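# Cap the empty fixture's plug with the upright loose cup

## Task

Pick up the free cup whose wide opening faces upward, turn it so the wide opening faces down, and lower it over the plug of the fixture that has no cup until it is fully seated. The cups already sitting on the other fixtures must still be seated on them at the end. Finish with the hand released from the cup.

## Robot and tools

Robot: two arms, left_arm and right_arm, each ending in a five-finger hand (the left hand mirrors the right). Calibrated bases: left_arm at (-0.023, +0.228, +0.008) m, right_arm at (+0.016, -0.313, +0.046) m, both nearly unrotated. A camera stand sits behind the arms.

Scene frame: origin at table height, halfway between the nominal bases; +x points out over the table, +y toward left_arm, +z up. Arm names do not match image left/right. Reported hand positions (m) and quat_wxyz are in this frame and can be a few cm off, more at long reach.

Hand point: a point fixed to the palm, 0.15 m out from the wrist mount along the fingers and 0.05 m in front of the palm. Its +z runs along straight fingers, +y out of the palm, +x across the palm away from the thumb on the right hand and toward the thumb on the left hand. Straight fingers extend 0.06-0.07 m past it along +z, their centre lines 0.06 m behind it along -y. A wrist bracket on the little-finger side can strike objects.

Row layout (used by execute_actions and move): one flat list of 28 numbers, each in [-1, 1], always covering both arms: left_arm dx, dy, dz, rx, ry, rz; left hand thumb_turn, thumb_bend, index, middle, ring, little; left force_limit, speed; then the same 14 for right_arm. The six pose numbers are an offset, not a place: they are measured from that arm's Hand target as it stood when the action or move began, along that Hand target's own axes. 1.0 equals 0.6 m of travel or 180 degrees; rx, ry, rz form one rotation vector. Every row of one action counts from the same start, so a repeated offset in a later call moves further. Six zeros re-request the current Hand target.

Hand motor numbers are absolute targets: -1 open/straight, +1 closed; thumb_turn +1 swings the thumb in front of the palm. Alternatively put grasp numbers a, b, c in the first three places and exact 0 in the last three: a curls index and middle and bends the thumb, b curls ring and little, c brings the thumb across the palm; (0,0,0) is a fully open hand. Write 0.001 if a single motor really should go to 0. force_limit runs from about 0 N at -1 to 10 N at +1 (15 N on the two thumb motors); speed rises from near zero at -1 to full at +0.48 and above. Close at speed -0.94 or less for a soft grip. To keep a hand unchanged, resend the last eight numbers you sent it (before any were sent, use hand_measured plus hand_force_limit and hand_speed). With the thumb opposed, the hand grips objects roughly 0.035-0.065 m thick.

Tools:
- execute_actions(actions, cameras): actions is a list of actions, each up to 15 rows of 28, one row per 1/30 s step; a short table repeats its final row. Images return only when actions is [] or cameras names them.
- move(target, speed, blend, blocking, cameras): target is one row or up to 15 rows; each row's offsets count from the same starting Hand targets. speed is m/s, 0.002 to 4.3 (default 0.25), turning limited to twice that in rad/s; one value or one per target. blend (m) rounds corners between targets; 0 stops at each. Paths are straight, end together, last at least 0.5 s and at most 10 s, and ignore obstacles and the other arm. Route around an arm's own base. Hand numbers of later targets apply on arrival once everything rests. Result ends with a move: line, e.g. done, off_target, moving, held or fault, plus limits=paced (pose clipped) or limits=held (steps withheld).
- wait(seconds 0 to 10, cameras): arms hold their last command.
- stop(cameras): brakes a running move.
- zoom_image(camera, region [x0, y0, x1, y1] in pixels, at most 504 by 504): enlarges part of the newest image from cam_high, cam_low, cam_left_wrist or cam_right_wrist (all 896x504).
- show_instructions(): shows the reference pages.
- finished_scene(scene 1, optional): ends the scene permanently.

Result lines: end_effector_position and end_effector_quat_wxyz; Hand target (the last commanded pose after clipping, base for the next offsets); hand_measured, hand_stopped_by (moving, target, force, stalled, fault) and hand_load_n (fingertip load, positive pushing the finger open; near 0 after a lost grip), each in motor order; hand_force_limit, hand_speed; joint positions, velocities and torques; motor temperatures.

Behaviour: arms track loosely. Resting 1-3 cm (up to 5 cm) below the command is normal and not a contact sign; if short, send the missing distance as a new offset. Orientation is clipped per step to within 40 degrees of the measured one. An arm blocked by something keeps pushing until commanded back past its hand point. Faster motion means harder impacts.

Avoid: dropping or flinging the cup, releasing it while it moves, knocking the seated cups off, anything leaving the table, hard pushes or hits on fixed objects, arm-to-arm contact (never close a hand on the other hand), excessive finger loads. Motors heat while holding, stretching or pushing: MOTOR HOT appears at 85 °C and at 100 °C the arm collapses for 30-60 s. Loose objects may get brief random nudges. Joint ranges (rad): waist ±2.880, shoulder 0 to 3.142, elbow 0 to 3.019, wrist pitch -1.693 to 1.571, wrist yaw ±1.571, wrist roll ±2.094.

Each tool is called as name([rows], argument=value, ...), one row to a line, values as JSON.

Reference images:

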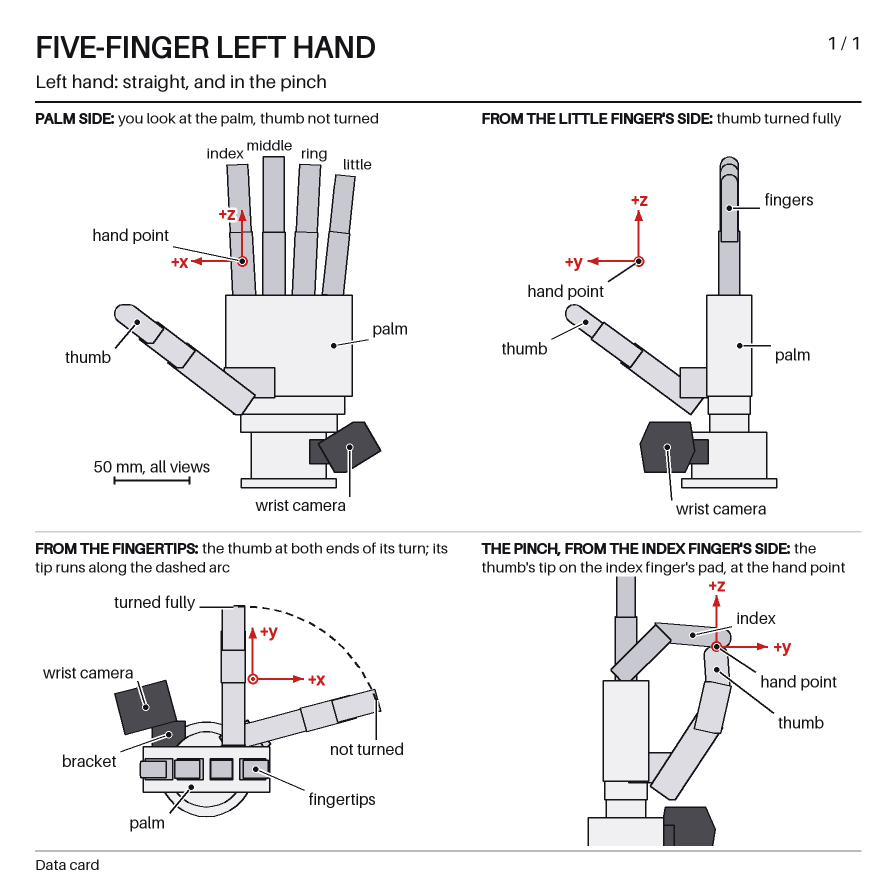

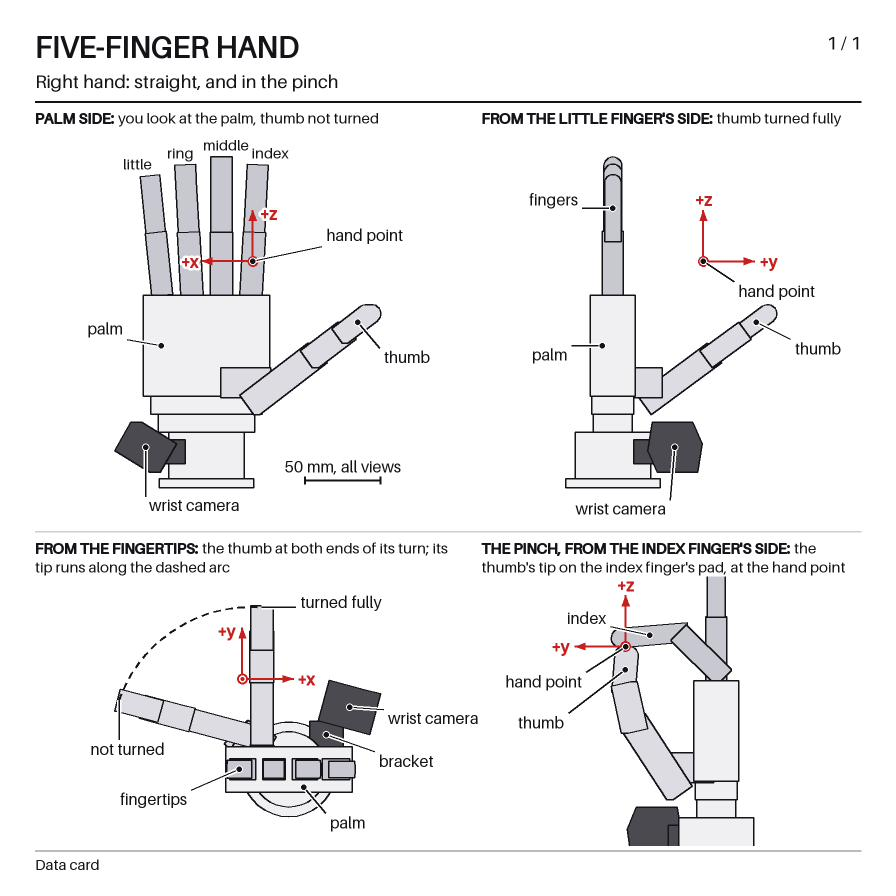

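## Session

execute_actions(actions=[])

Scene clock: 0.00 s.
left_arm: end_effector_position=(+0.6678, -0.2667, +0.1761) hand_measured=(-1.000, -1.000, -1.000, -1.000, -1.000, -1.000) hand_load_n=(+0.0, +0.0, +0.0, +0.0, +0.0, +0.0) hand_stopped_by=(target, target, target, target, target, target) hand_force_limit=0.00 hand_speed=-0.80 end_effector_quat_wxyz=(+0.014, -0.025, +0.681, -0.732) | right_arm: end_effector_position=(+0.7596, -0.3528, +0.3650) hand_measured=(-1.000, -1.000, -1.000, -1.000, -1.000, -1.000) hand_load_n=(+0.0, +0.0, +0.0, +0.0, +0.0, +0.0) hand_stopped_by=(target, target, target, target, target, target) hand_force_limit=0.00 hand_speed=-0.80 end_effector_quat_wxyz=(-0.028, +0.781, -0.492, +0.383)
Joint positions: left_arm=[-0.403 2.379 2 0.546 1.118 -0.167] | right_arm=[0.043 2.079 2.416 -1.194 0.37 -0.54]
Joint velocities: within noise
Joint torques (N m): no reading
Motor temperatures (°C): left_arm=[37 31 28 30 28 32] | right_arm=[28 31 34 36 29 30]
Heat: left arm: hottest waist 37 °C; right arm: hottest wrist pitch 36 °C.
Hand target: left_arm +0.6715, -0.2682, +0.1781; +0.018, -0.020, +0.679, -0.734 | right_arm +0.7626, -0.3527, +0.3779; -0.036, +0.776, -0.492, +0.394

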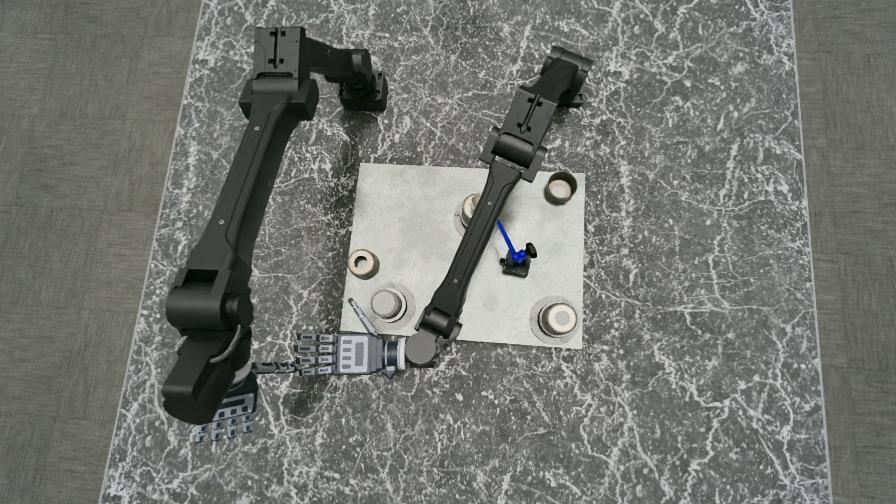

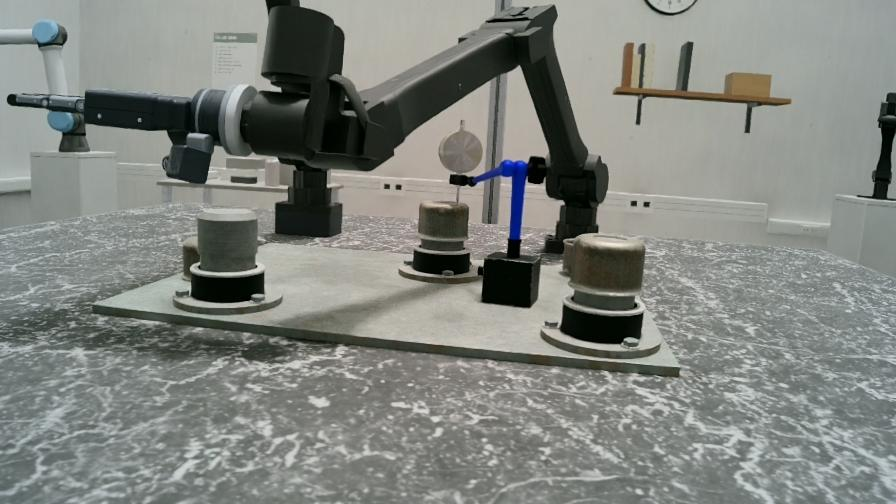

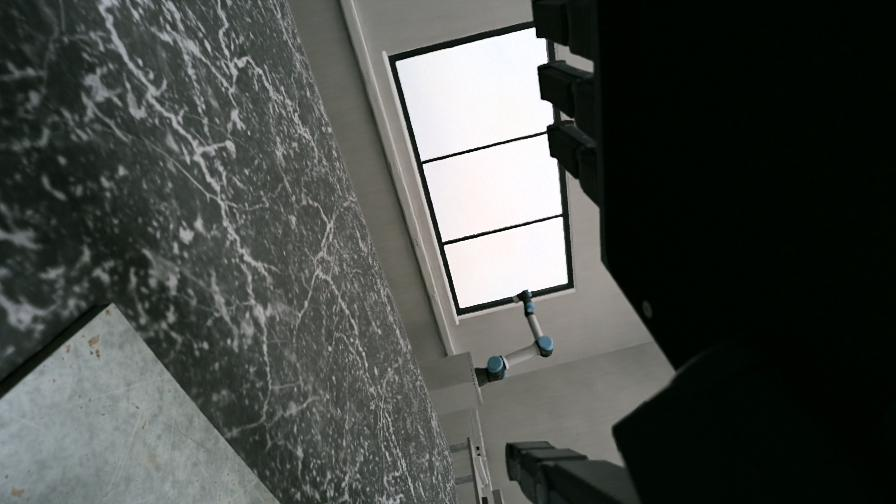

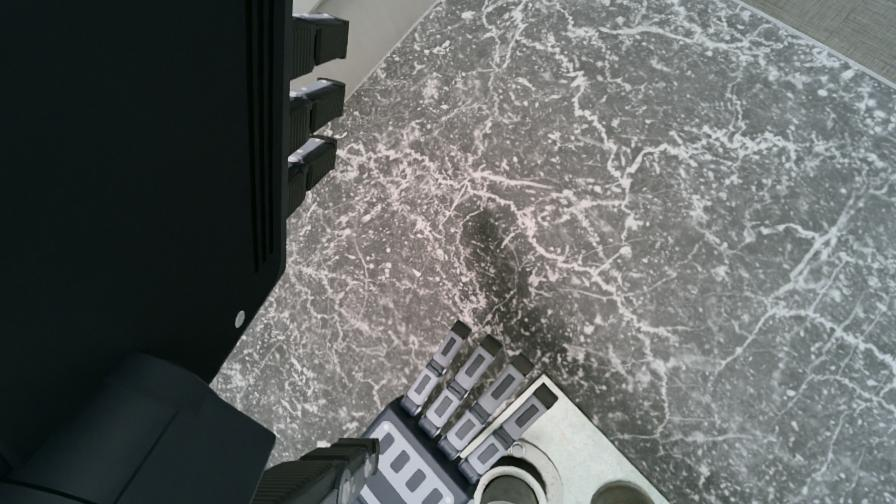

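zoom_image(camera="cam_high", region=[330, 150, 600, 360])

zoom_image(camera="cam_low", region=[80, 180, 380, 340])

zoom_image(camera="cam_low", region=[380, 150, 700, 380])

Scaled by 1.867 from the camera's 896x504 image, which has a finer 1280x720 frame.

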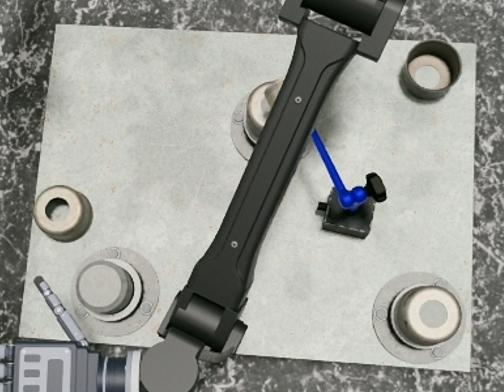

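Scaled by 1.680 from the camera's 896x504 image, which has a finer 1280x720 frame.

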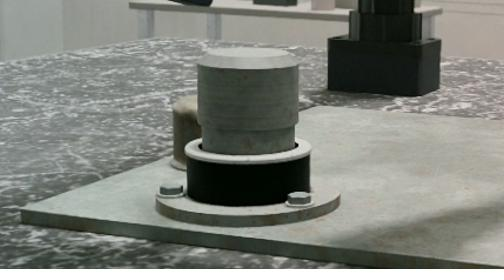

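Scaled by 1.575 from the camera's 896x504 image, which has a finer 1280x720 frame.

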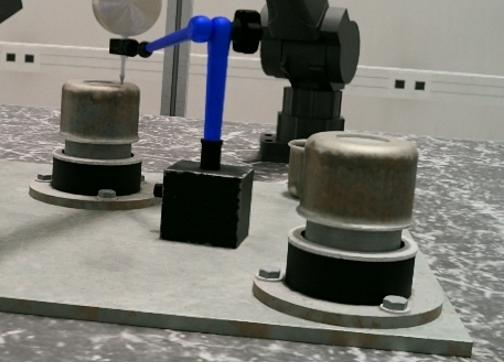

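zoom_image(camera="cam_high", region=[220, 0, 620, 225])

zoom_image(camera="cam_high", region=[150, 260, 470, 450])

zoom_image(camera="cam_right_wrist", region=[260, 300, 680, 504])

Scaled by 1.260 from the camera's 896x504 image, which has a finer 1280x720 frame.

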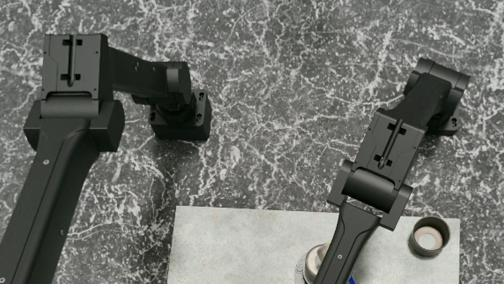

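Scaled by 1.575 from the camera's 896x504 image, which has a finer 1280x720 frame.

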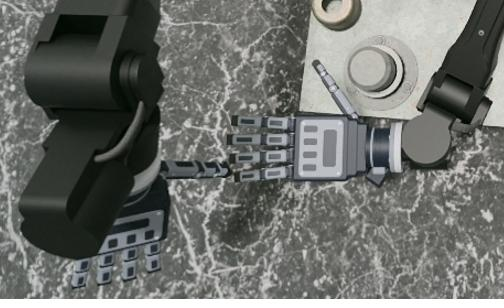

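Scaled by 1.200 from the camera's 896x504 image, which has a finer 1280x720 frame.

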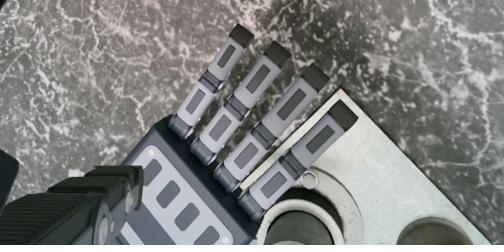

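move([
  [0.189,-0.391,-0.2615,-0.145,-0.222,-0.012,-1,-1,-1,-1,-1,-1,0,-0.8,0,0,0,0,0,0,-1,-1,-1,-1,-1,-1,0,-0.8],
  [0.421,-0.3835,-0.6095,-0.3105,-0.4755,-0.026,-1,-1,-1,-1,-1,-1,0,-0.8,0,0,0,0,0,0,-1,-1,-1,-1,-1,-1,0,-0.8],
  [0.528,-0.164,-0.8,-0.414,-0.634,-0.035,-1,-1,-1,-1,-1,-1,0,-0.8,0,0,0,0,0,0,-1,-1,-1,-1,-1,-1,0,-0.8],
], blend=[0.06, 0.06, 0], speed=0.2, cameras=["all"])

Scene clock: 64.47 s.
left_arm: end_effector_position=(+0.3290, +0.1987, +0.2438) hand_measured=(-1.000, -1.000, -1.000, -1.000, -1.000, -1.000) hand_load_n=(+0.0, +0.0, +0.0, +0.0, +0.0, +0.0) hand_stopped_by=(target, target, target, target, target, target) hand_force_limit=0.00 hand_speed=-0.80 end_effector_quat_wxyz=(-0.494, +0.615, -0.610, -0.079) | right_arm: end_effector_position=(+0.7596, -0.3528, +0.3650) hand_measured=(-1.000, -1.000, -1.000, -1.000, -1.000, -1.000) hand_load_n=(+0.0, +0.0, +0.0, +0.0, +0.0, +0.0) hand_stopped_by=(target, target, target, target, target, target) hand_force_limit=0.00 hand_speed=-0.80 end_effector_quat_wxyz=(-0.028, +0.781, -0.492, +0.383)
Joint positions: left_arm=[-0.501 1.181 1.052 -1.214 -1.032 -0.368] | right_arm=[0.043 2.079 2.416 -1.194 0.37 -0.54]
Joint torques (N m): left_arm=[-0.03 -6.42 8.31 0.4 -0.8 -0.2] | right_arm=[-1.49 -15.33 10.47 1.2 0.37 0.04]
Motor temperatures (°C): left_arm=[37 39 37 30 29 32] | right_arm=[28 36 43 36 29 30]
Heat: left arm: hottest shoulder 39 °C; right arm: hottest elbow 43 °C.
Hand target: left_arm +0.3291, +0.2002, +0.2402; -0.492, +0.616, -0.609, -0.087 | right_arm +0.7626, -0.3527, +0.3779; -0.036, +0.776, -0.492, +0.394
Off the commanded pose: left_arm 0.004 m, 1 deg | right_arm 0.013 m, 2 deg.
move: off_target (right_arm)

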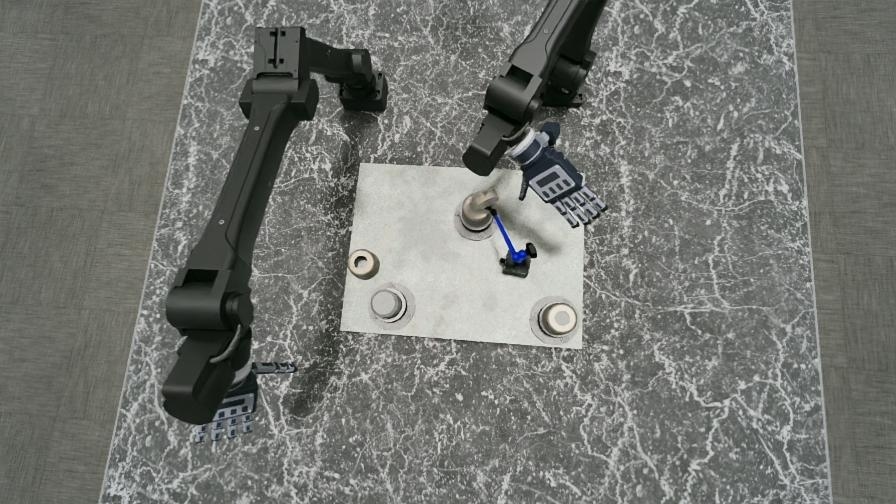

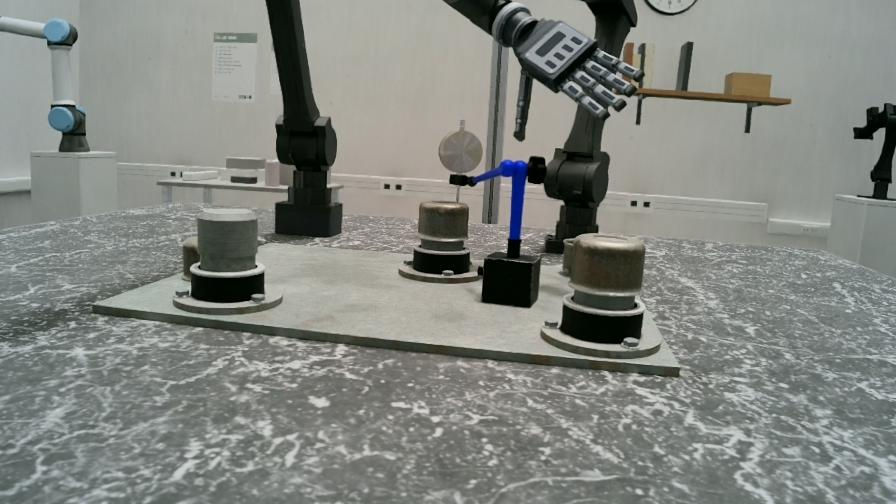

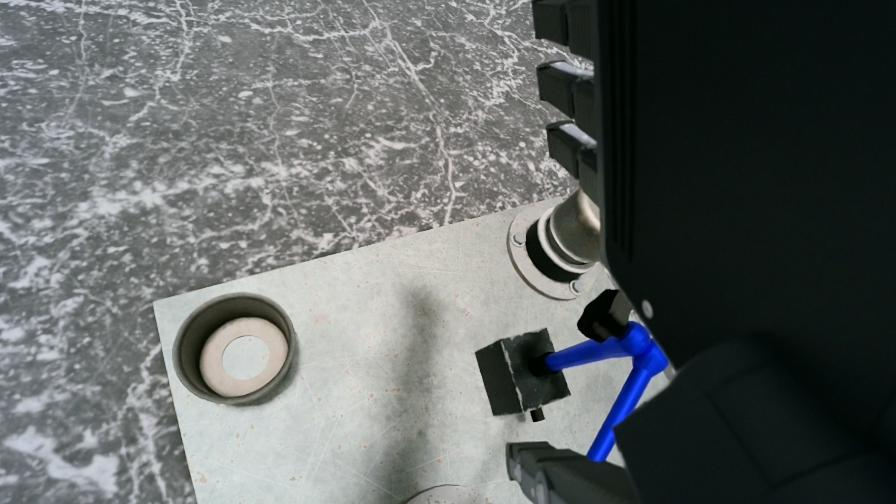

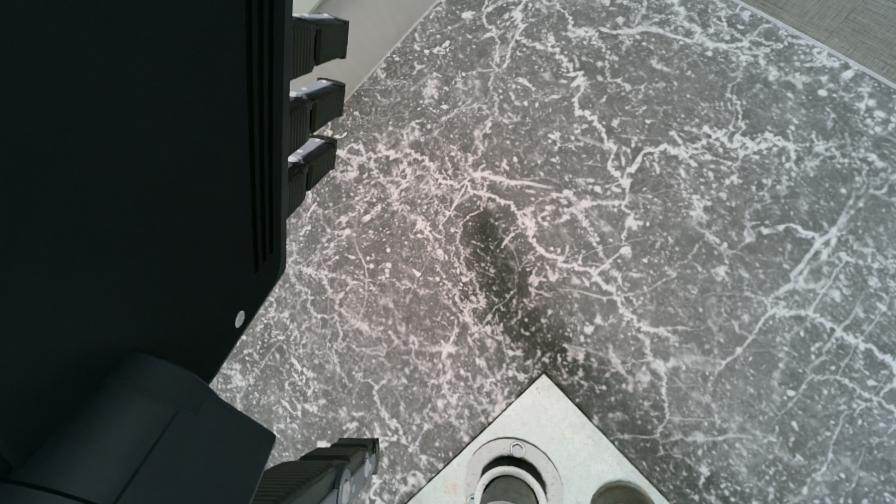

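zoom_image(camera="cam_left_wrist", region=[140, 270, 340, 430])

zoom_image(camera="cam_left_wrist", region=[480, 0, 700, 504])

zoom_image(camera="cam_high", region=[330, 90, 610, 360])

Scaled by 2.520 from the camera's 896x504 image, which has a finer 1280x720 frame.

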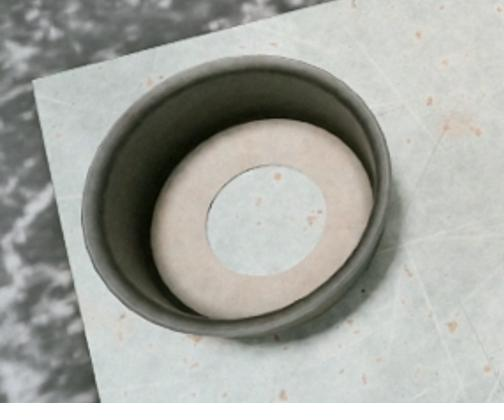

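Scaled by 1.000.

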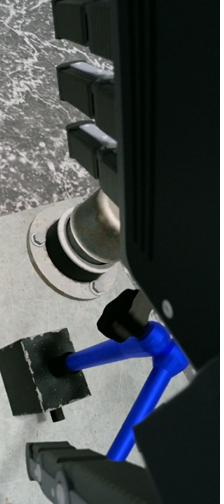

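Scaled by 1.800 from the camera's 896x504 image, which has a finer 1280x720 frame.

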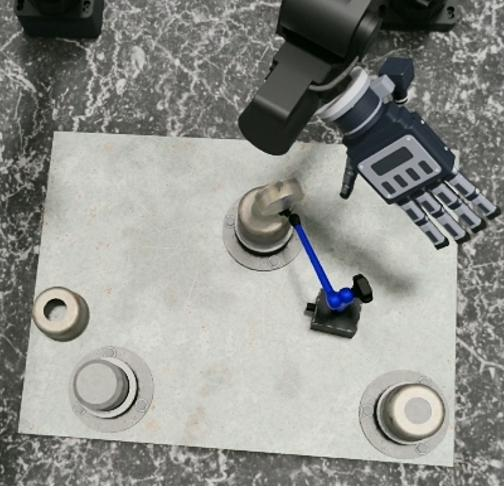

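move(target=[0.0883,0.2187,0.0803,0.0624,-0.0232,0.0538,1,-0.65,-1,-1,-1,-1,0.0,-0.3,0,0,0,0,0,0,-1,-1,-1,-1,-1,-1,0,-0.8], speed=0.15, cameras=["all"])

Scene clock: 79.27 s.
left_arm: end_effector_position=(+0.2555, +0.2317, +0.1118) hand_measured=(+1.000, -0.650, -1.000, -1.000, -1.000, -1.000) hand_load_n=(+0.0, +0.0, +0.0, +0.0, +0.0, +0.0) hand_stopped_by=(target, target, target, target, target, target) hand_force_limit=0.00 hand_speed=-0.30 end_effector_quat_wxyz=(+0.560, -0.512, +0.644, +0.096) | right_arm: end_effector_position=(+0.7596, -0.3528, +0.3650) hand_measured=(-1.000, -1.000, -1.000, -1.000, -1.000, -1.000) hand_load_n=(+0.0, +0.0, +0.0, +0.0, +0.5, +0.0) hand_stopped_by=(target, target, target, target, target, target) hand_force_limit=0.00 hand_speed=-0.80 end_effector_quat_wxyz=(-0.028, +0.781, -0.492, +0.383)
Joint positions: left_arm=[-0.627 1.065 0.518 -0.737 -1.193 -0.195] | right_arm=[0.043 2.079 2.416 -1.194 0.37 -0.54]
Joint torques (N m): left_arm=[-1.61 -4.42 6.93 1.31 -0.86 0.08] | right_arm=[-1.32 -15.5 10.44 1.18 0.38 0.03]
Heat: left arm: hottest shoulder 38 °C; right arm: hottest elbow 43 °C.
Hand target: left_arm +0.2562, +0.2288, +0.1129; +0.563, -0.508, +0.646, +0.090 | right_arm +0.7626, -0.3527, +0.3779; -0.036, +0.776, -0.492, +0.394
Off the commanded pose: left_arm 0.003 m, 1 deg | right_arm 0.013 m, 2 deg.
move: off_target (right_arm)

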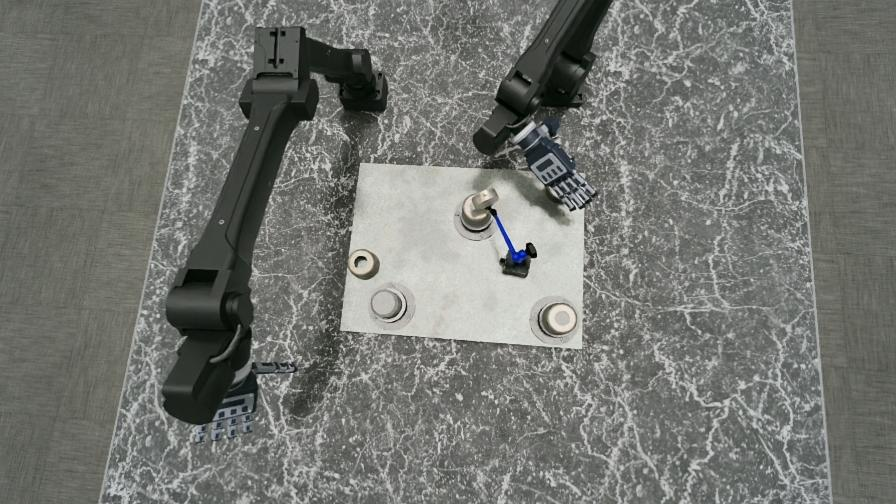

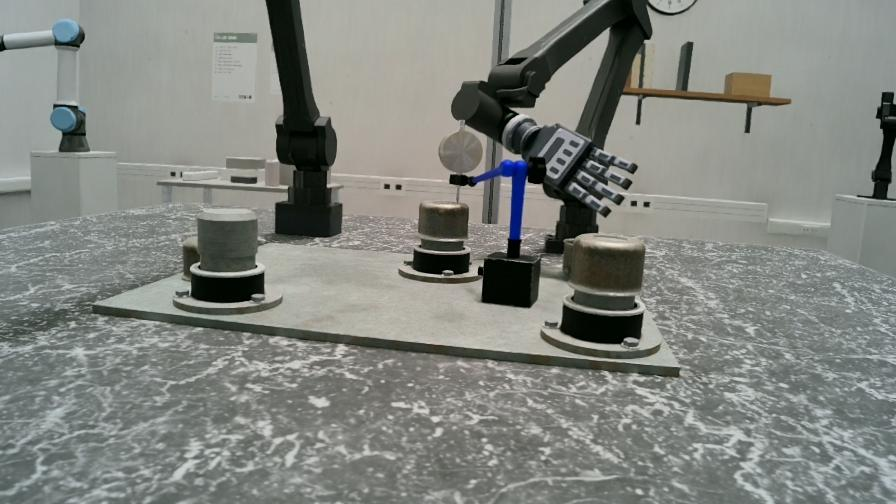

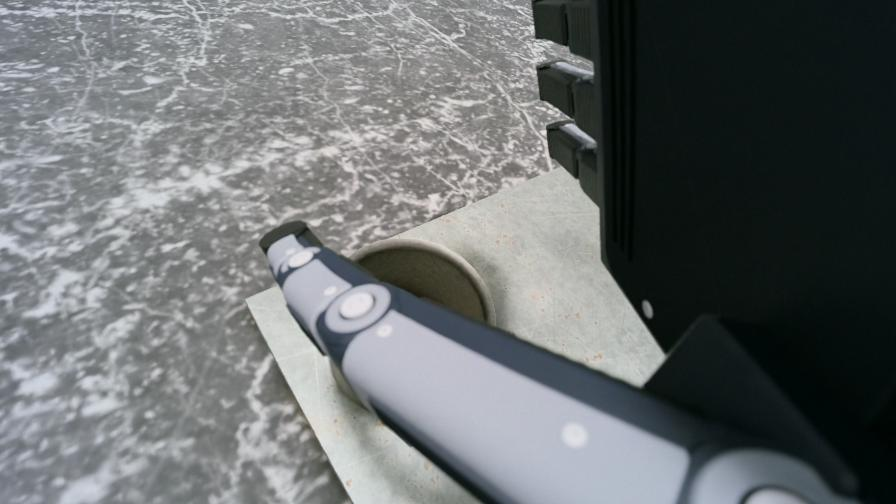

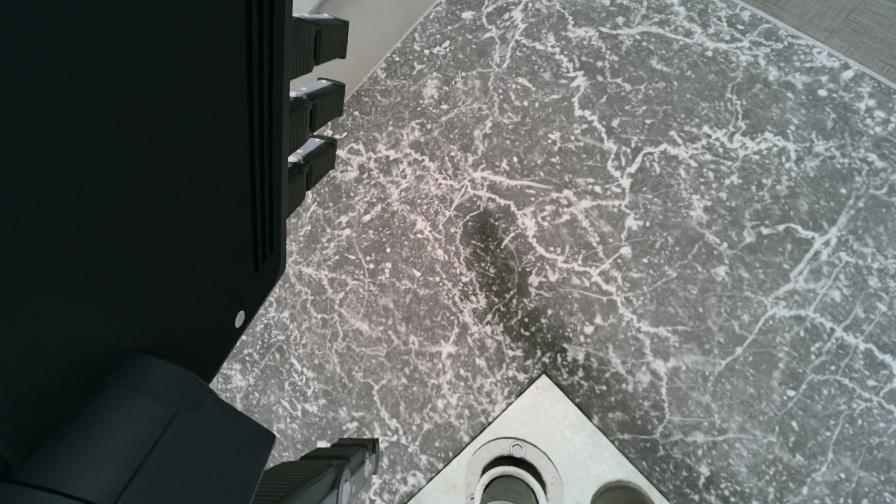

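zoom_image(camera="cam_high", region=[490, 100, 620, 230])

zoom_image(camera="cam_left_wrist", region=[200, 100, 680, 504])

zoom_image(camera="cam_low", region=[440, 60, 680, 280])

Scaled by 3.877 from the camera's 896x504 image, which has a finer 1280x720 frame.

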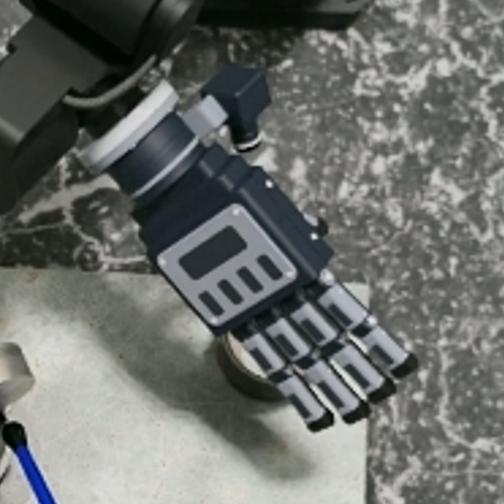

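Scaled by 1.050 from the camera's 896x504 image, which has a finer 1280x720 frame.

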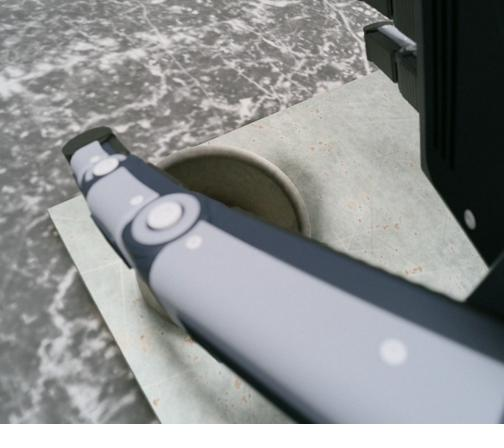

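Scaled by 2.100 from the camera's 896x504 image, which has a finer 1280x720 frame.

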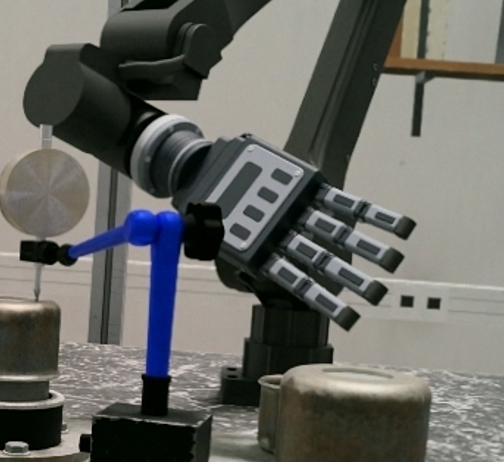

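move(target=[0.0782,0.0258,0.0217,0,0,0,1,-0.65,-1,-1,-1,-1,0.0,-0.3,0,0,0,0,0,0,-1,-1,-1,-1,-1,-1,0,-0.8], speed=0.1, cameras=["all"])

Scene clock: 84.10 s.
left_arm: end_effector_position=(+0.2592, +0.2219, +0.0667) hand_measured=(+1.000, -0.650, -1.000, -1.000, -1.000, -1.000) hand_load_n=(+0.0, +0.0, +0.0, +0.0, +0.0, +0.0) hand_stopped_by=(target, target, target, target, target, target) hand_force_limit=0.00 hand_speed=-0.30 end_effector_quat_wxyz=(+0.561, -0.508, +0.647, +0.094) | right_arm: end_effector_position=(+0.7596, -0.3528, +0.3650) hand_measured=(-1.000, -1.000, -1.000, -1.000, -1.000, -1.000) hand_load_n=(+0.0, +0.0, +0.0, +0.0, +0.0, +0.0) hand_stopped_by=(target, target, target, target, target, target) hand_force_limit=0.00 hand_speed=-0.80 end_effector_quat_wxyz=(-0.028, +0.781, -0.492, +0.383)
Joint positions: left_arm=[-0.652 1.21 0.47 -0.579 -1.198 -0.231] | right_arm=[0.043 2.079 2.416 -1.194 0.37 -0.54]
Joint torques (N m): left_arm=[-1.38 -3.55 6.05 1.26 -0.85 -0.18] | right_arm=[-1.26 -15.33 10.39 1.18 0.36 0.05]
Heat: left arm: hottest waist 37 °C; right arm: hottest elbow 43 °C.
Hand target: left_arm +0.2597, +0.2191, +0.0629; +0.563, -0.508, +0.646, +0.090 | right_arm +0.7626, -0.3527, +0.3779; -0.036, +0.776, -0.492, +0.394
Off the commanded pose: left_arm 0.005 m, 1 deg | right_arm 0.013 m, 2 deg.
move: off_target (right_arm)

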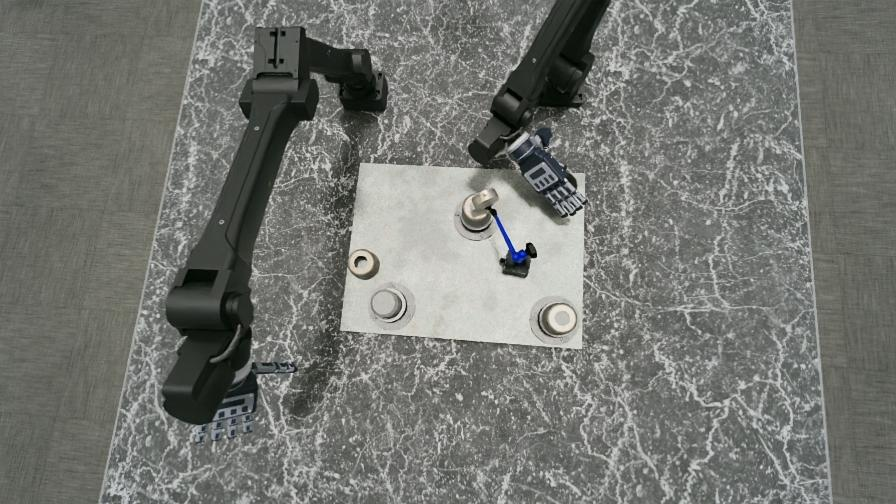

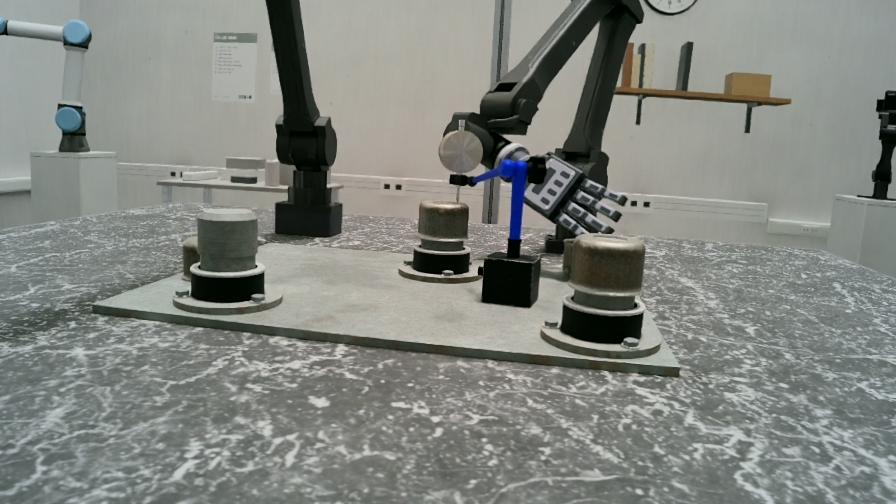

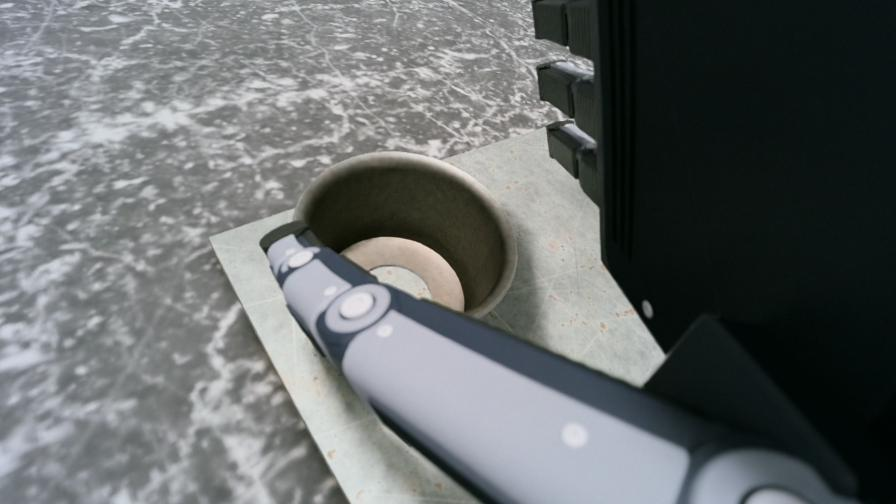

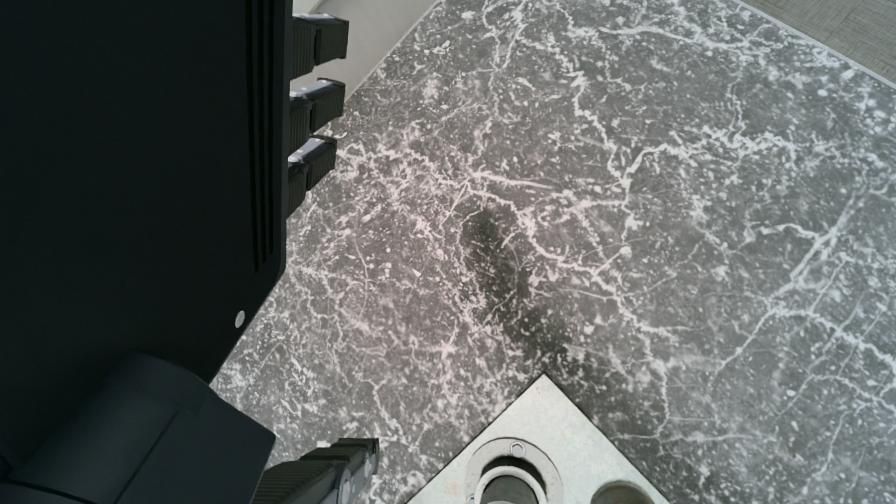

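move([
  [-0.0068,0.0197,-0.01,0,0,0,1,-0.65,-1,-1,-1,-1,0.0,-0.3,0,0,0,0,0,0,-1,-1,-1,-1,-1,-1,0,-0.8],
  [0.0433,0.0473,0.0115,0,0,0,1,-0.65,-1,-1,-1,-1,0.0,-0.3,0,0,0,0,0,0,-1,-1,-1,-1,-1,-1,0,-0.8],
], speed=0.05, cameras=["all"])

Scene clock: 88.83 s.
left_arm: end_effector_position=(+0.2483, +0.2238, +0.0312) hand_measured=(+1.000, -0.650, -1.000, -1.000, -1.000, -1.000) hand_load_n=(+0.0, +0.0, +0.0, +0.0, +0.0, +0.0) hand_stopped_by=(target, target, target, target, target, target) hand_force_limit=0.00 hand_speed=-0.30 end_effector_quat_wxyz=(+0.563, -0.511, +0.643, +0.090) | right_arm: end_effector_position=(+0.7596, -0.3528, +0.3650) hand_measured=(-1.000, -1.000, -1.000, -1.000, -1.000, -1.000) hand_load_n=(+0.0, +0.0, +0.0, +0.0, +0.0, +0.0) hand_stopped_by=(target, target, target, target, target, target) hand_force_limit=0.00 hand_speed=-0.80 end_effector_quat_wxyz=(-0.028, +0.781, -0.492, +0.383)
Joint positions: left_arm=[-0.673 1.301 0.409 -0.475 -1.205 -0.294] | right_arm=[0.043 2.079 2.416 -1.194 0.37 -0.54]
Joint torques (N m): left_arm=[-1.32 -4.31 4.89 1.25 -0.81 -0.13] | right_arm=[-1.26 -15.38 10.47 1.25 0.36 0.04]
Heat: left arm: hottest waist 37 °C; right arm: hottest elbow 44 °C.
Hand target: left_arm +0.2464, +0.2227, +0.0262; +0.563, -0.508, +0.646, +0.090 | right_arm +0.7626, -0.3527, +0.3779; -0.036, +0.776, -0.492, +0.394
Off the commanded pose: left_arm 0.005 m, 0 deg | right_arm 0.013 m, 2 deg.
move: off_target (right_arm)

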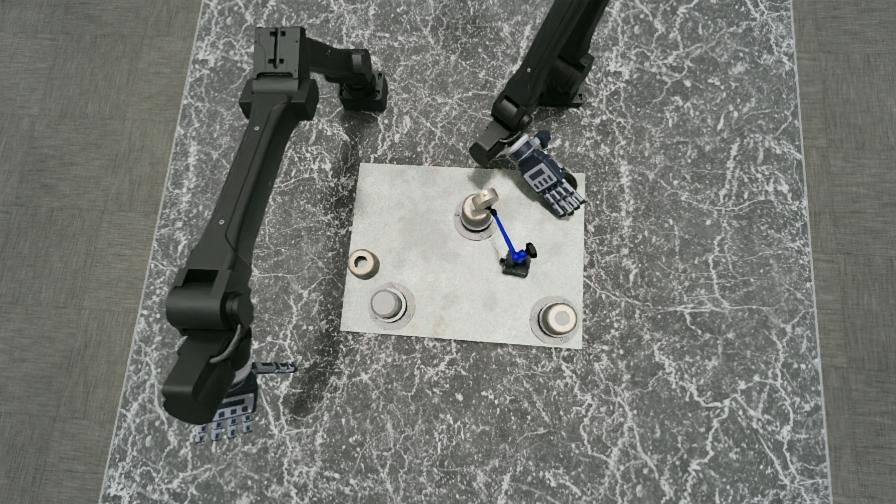

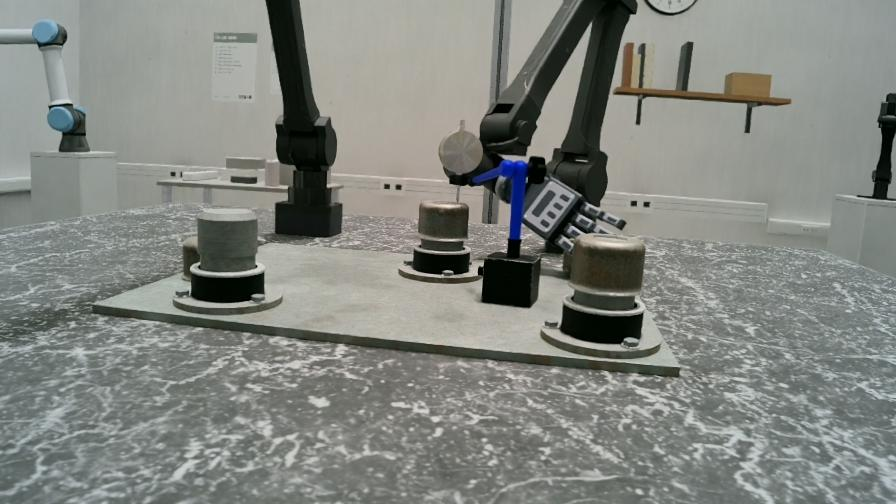

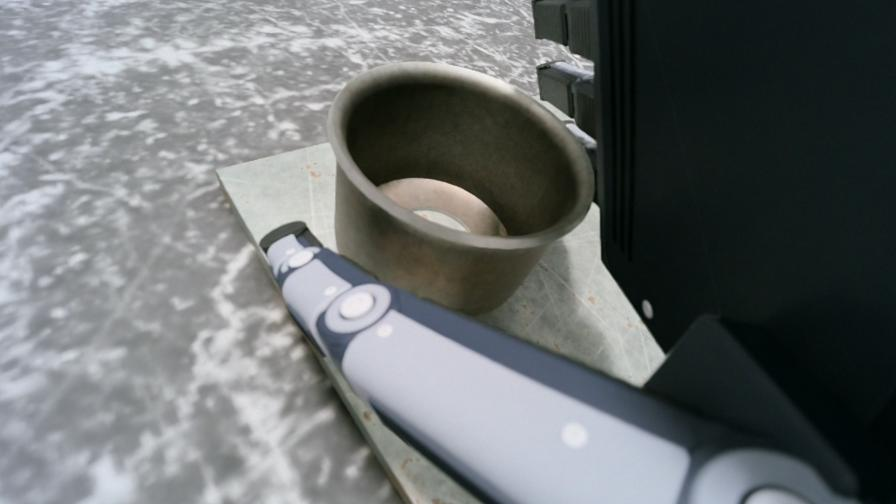

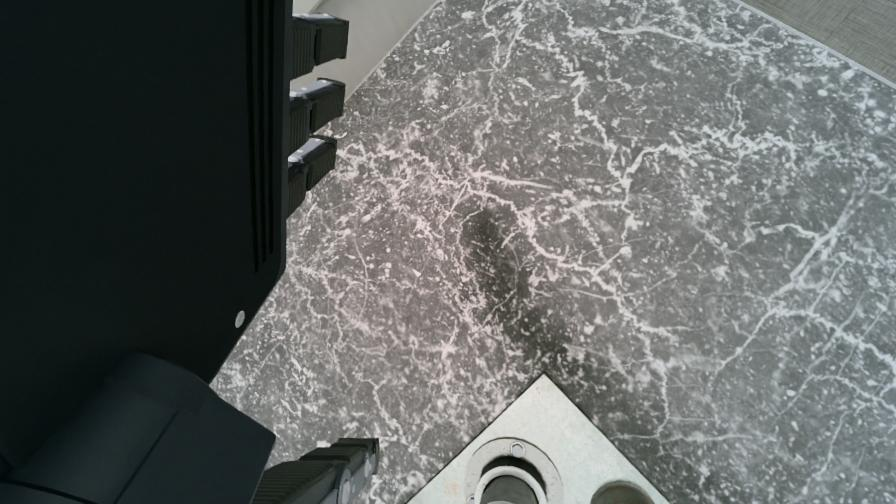

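move(target=[0,0,0,0,0,0,1,0.2,0.0,0.0,-1,-1,-0.4,-0.93,0,0,0,0,0,0,-1,-1,-1,-1,-1,-1,0,-0.8], speed=0.05, cameras=["cam_left_wrist"])

Scene clock: 92.33 s.
left_arm: end_effector_position=(+0.2490, +0.2238, +0.0317) hand_measured=(+1.000, -0.540, -0.528, -0.738, -1.000, -1.000) hand_load_n=(-0.5, +12.5, +4.0, +1.5, +0.0, +0.0) hand_stopped_by=(target, force, force, force, target, target) hand_force_limit=-0.40 hand_speed=-0.93 end_effector_quat_wxyz=(+0.564, -0.511, +0.642, +0.090) | right_arm: end_effector_position=(+0.7596, -0.3528, +0.3650) hand_measured=(-1.000, -1.000, -1.000, -1.000, -1.000, -1.000) hand_load_n=(+0.0, +0.0, +0.0, +0.0, +0.0, +0.0) hand_stopped_by=(target, target, target, target, target, target) hand_force_limit=0.00 hand_speed=-0.80 end_effector_quat_wxyz=(-0.028, +0.781, -0.492, +0.383)
Joint positions: left_arm=[-0.673 1.301 0.409 -0.472 -1.208 -0.294] | right_arm=[0.043 2.079 2.416 -1.194 0.37 -0.54]
Joint torques (N m): left_arm=[-1.9 -4.07 4.97 1.03 -0.68 -0.13] | right_arm=[-1.32 -15.33 10.43 1.16 0.37 0.03]
Heat: left arm: hottest waist 37 °C; right arm: hottest elbow 44 °C.
Hand target: left_arm +0.2464, +0.2227, +0.0263; +0.563, -0.508, +0.646, +0.090 | right_arm +0.7626, -0.3527, +0.3779; -0.036, +0.776, -0.492, +0.394
Off the commanded pose: left_arm 0.006 m, 1 deg | right_arm 0.013 m, 2 deg.
move: off_target (right_arm)
Images, in order (width x height): cam_left_wrist 896x504.

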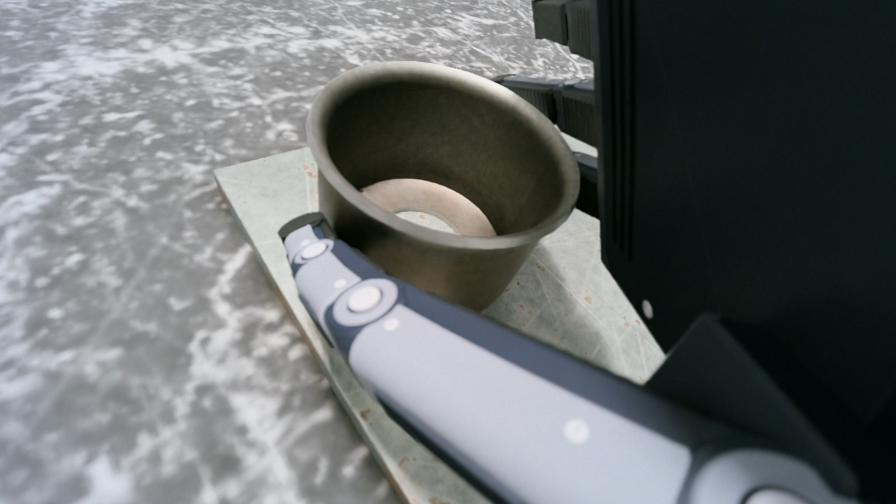

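zoom_image(camera="cam_left_wrist", region=[260, 30, 660, 330])

Scaled by 1.260 from the camera's 896x504 image, which has a finer 1280x720 frame.

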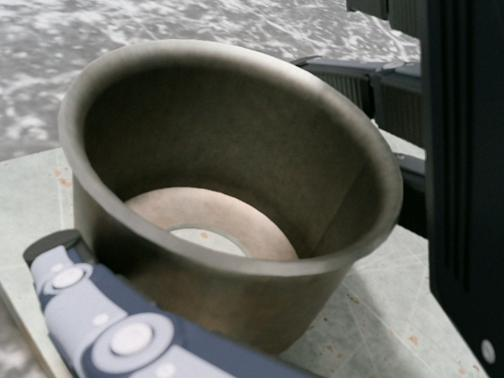

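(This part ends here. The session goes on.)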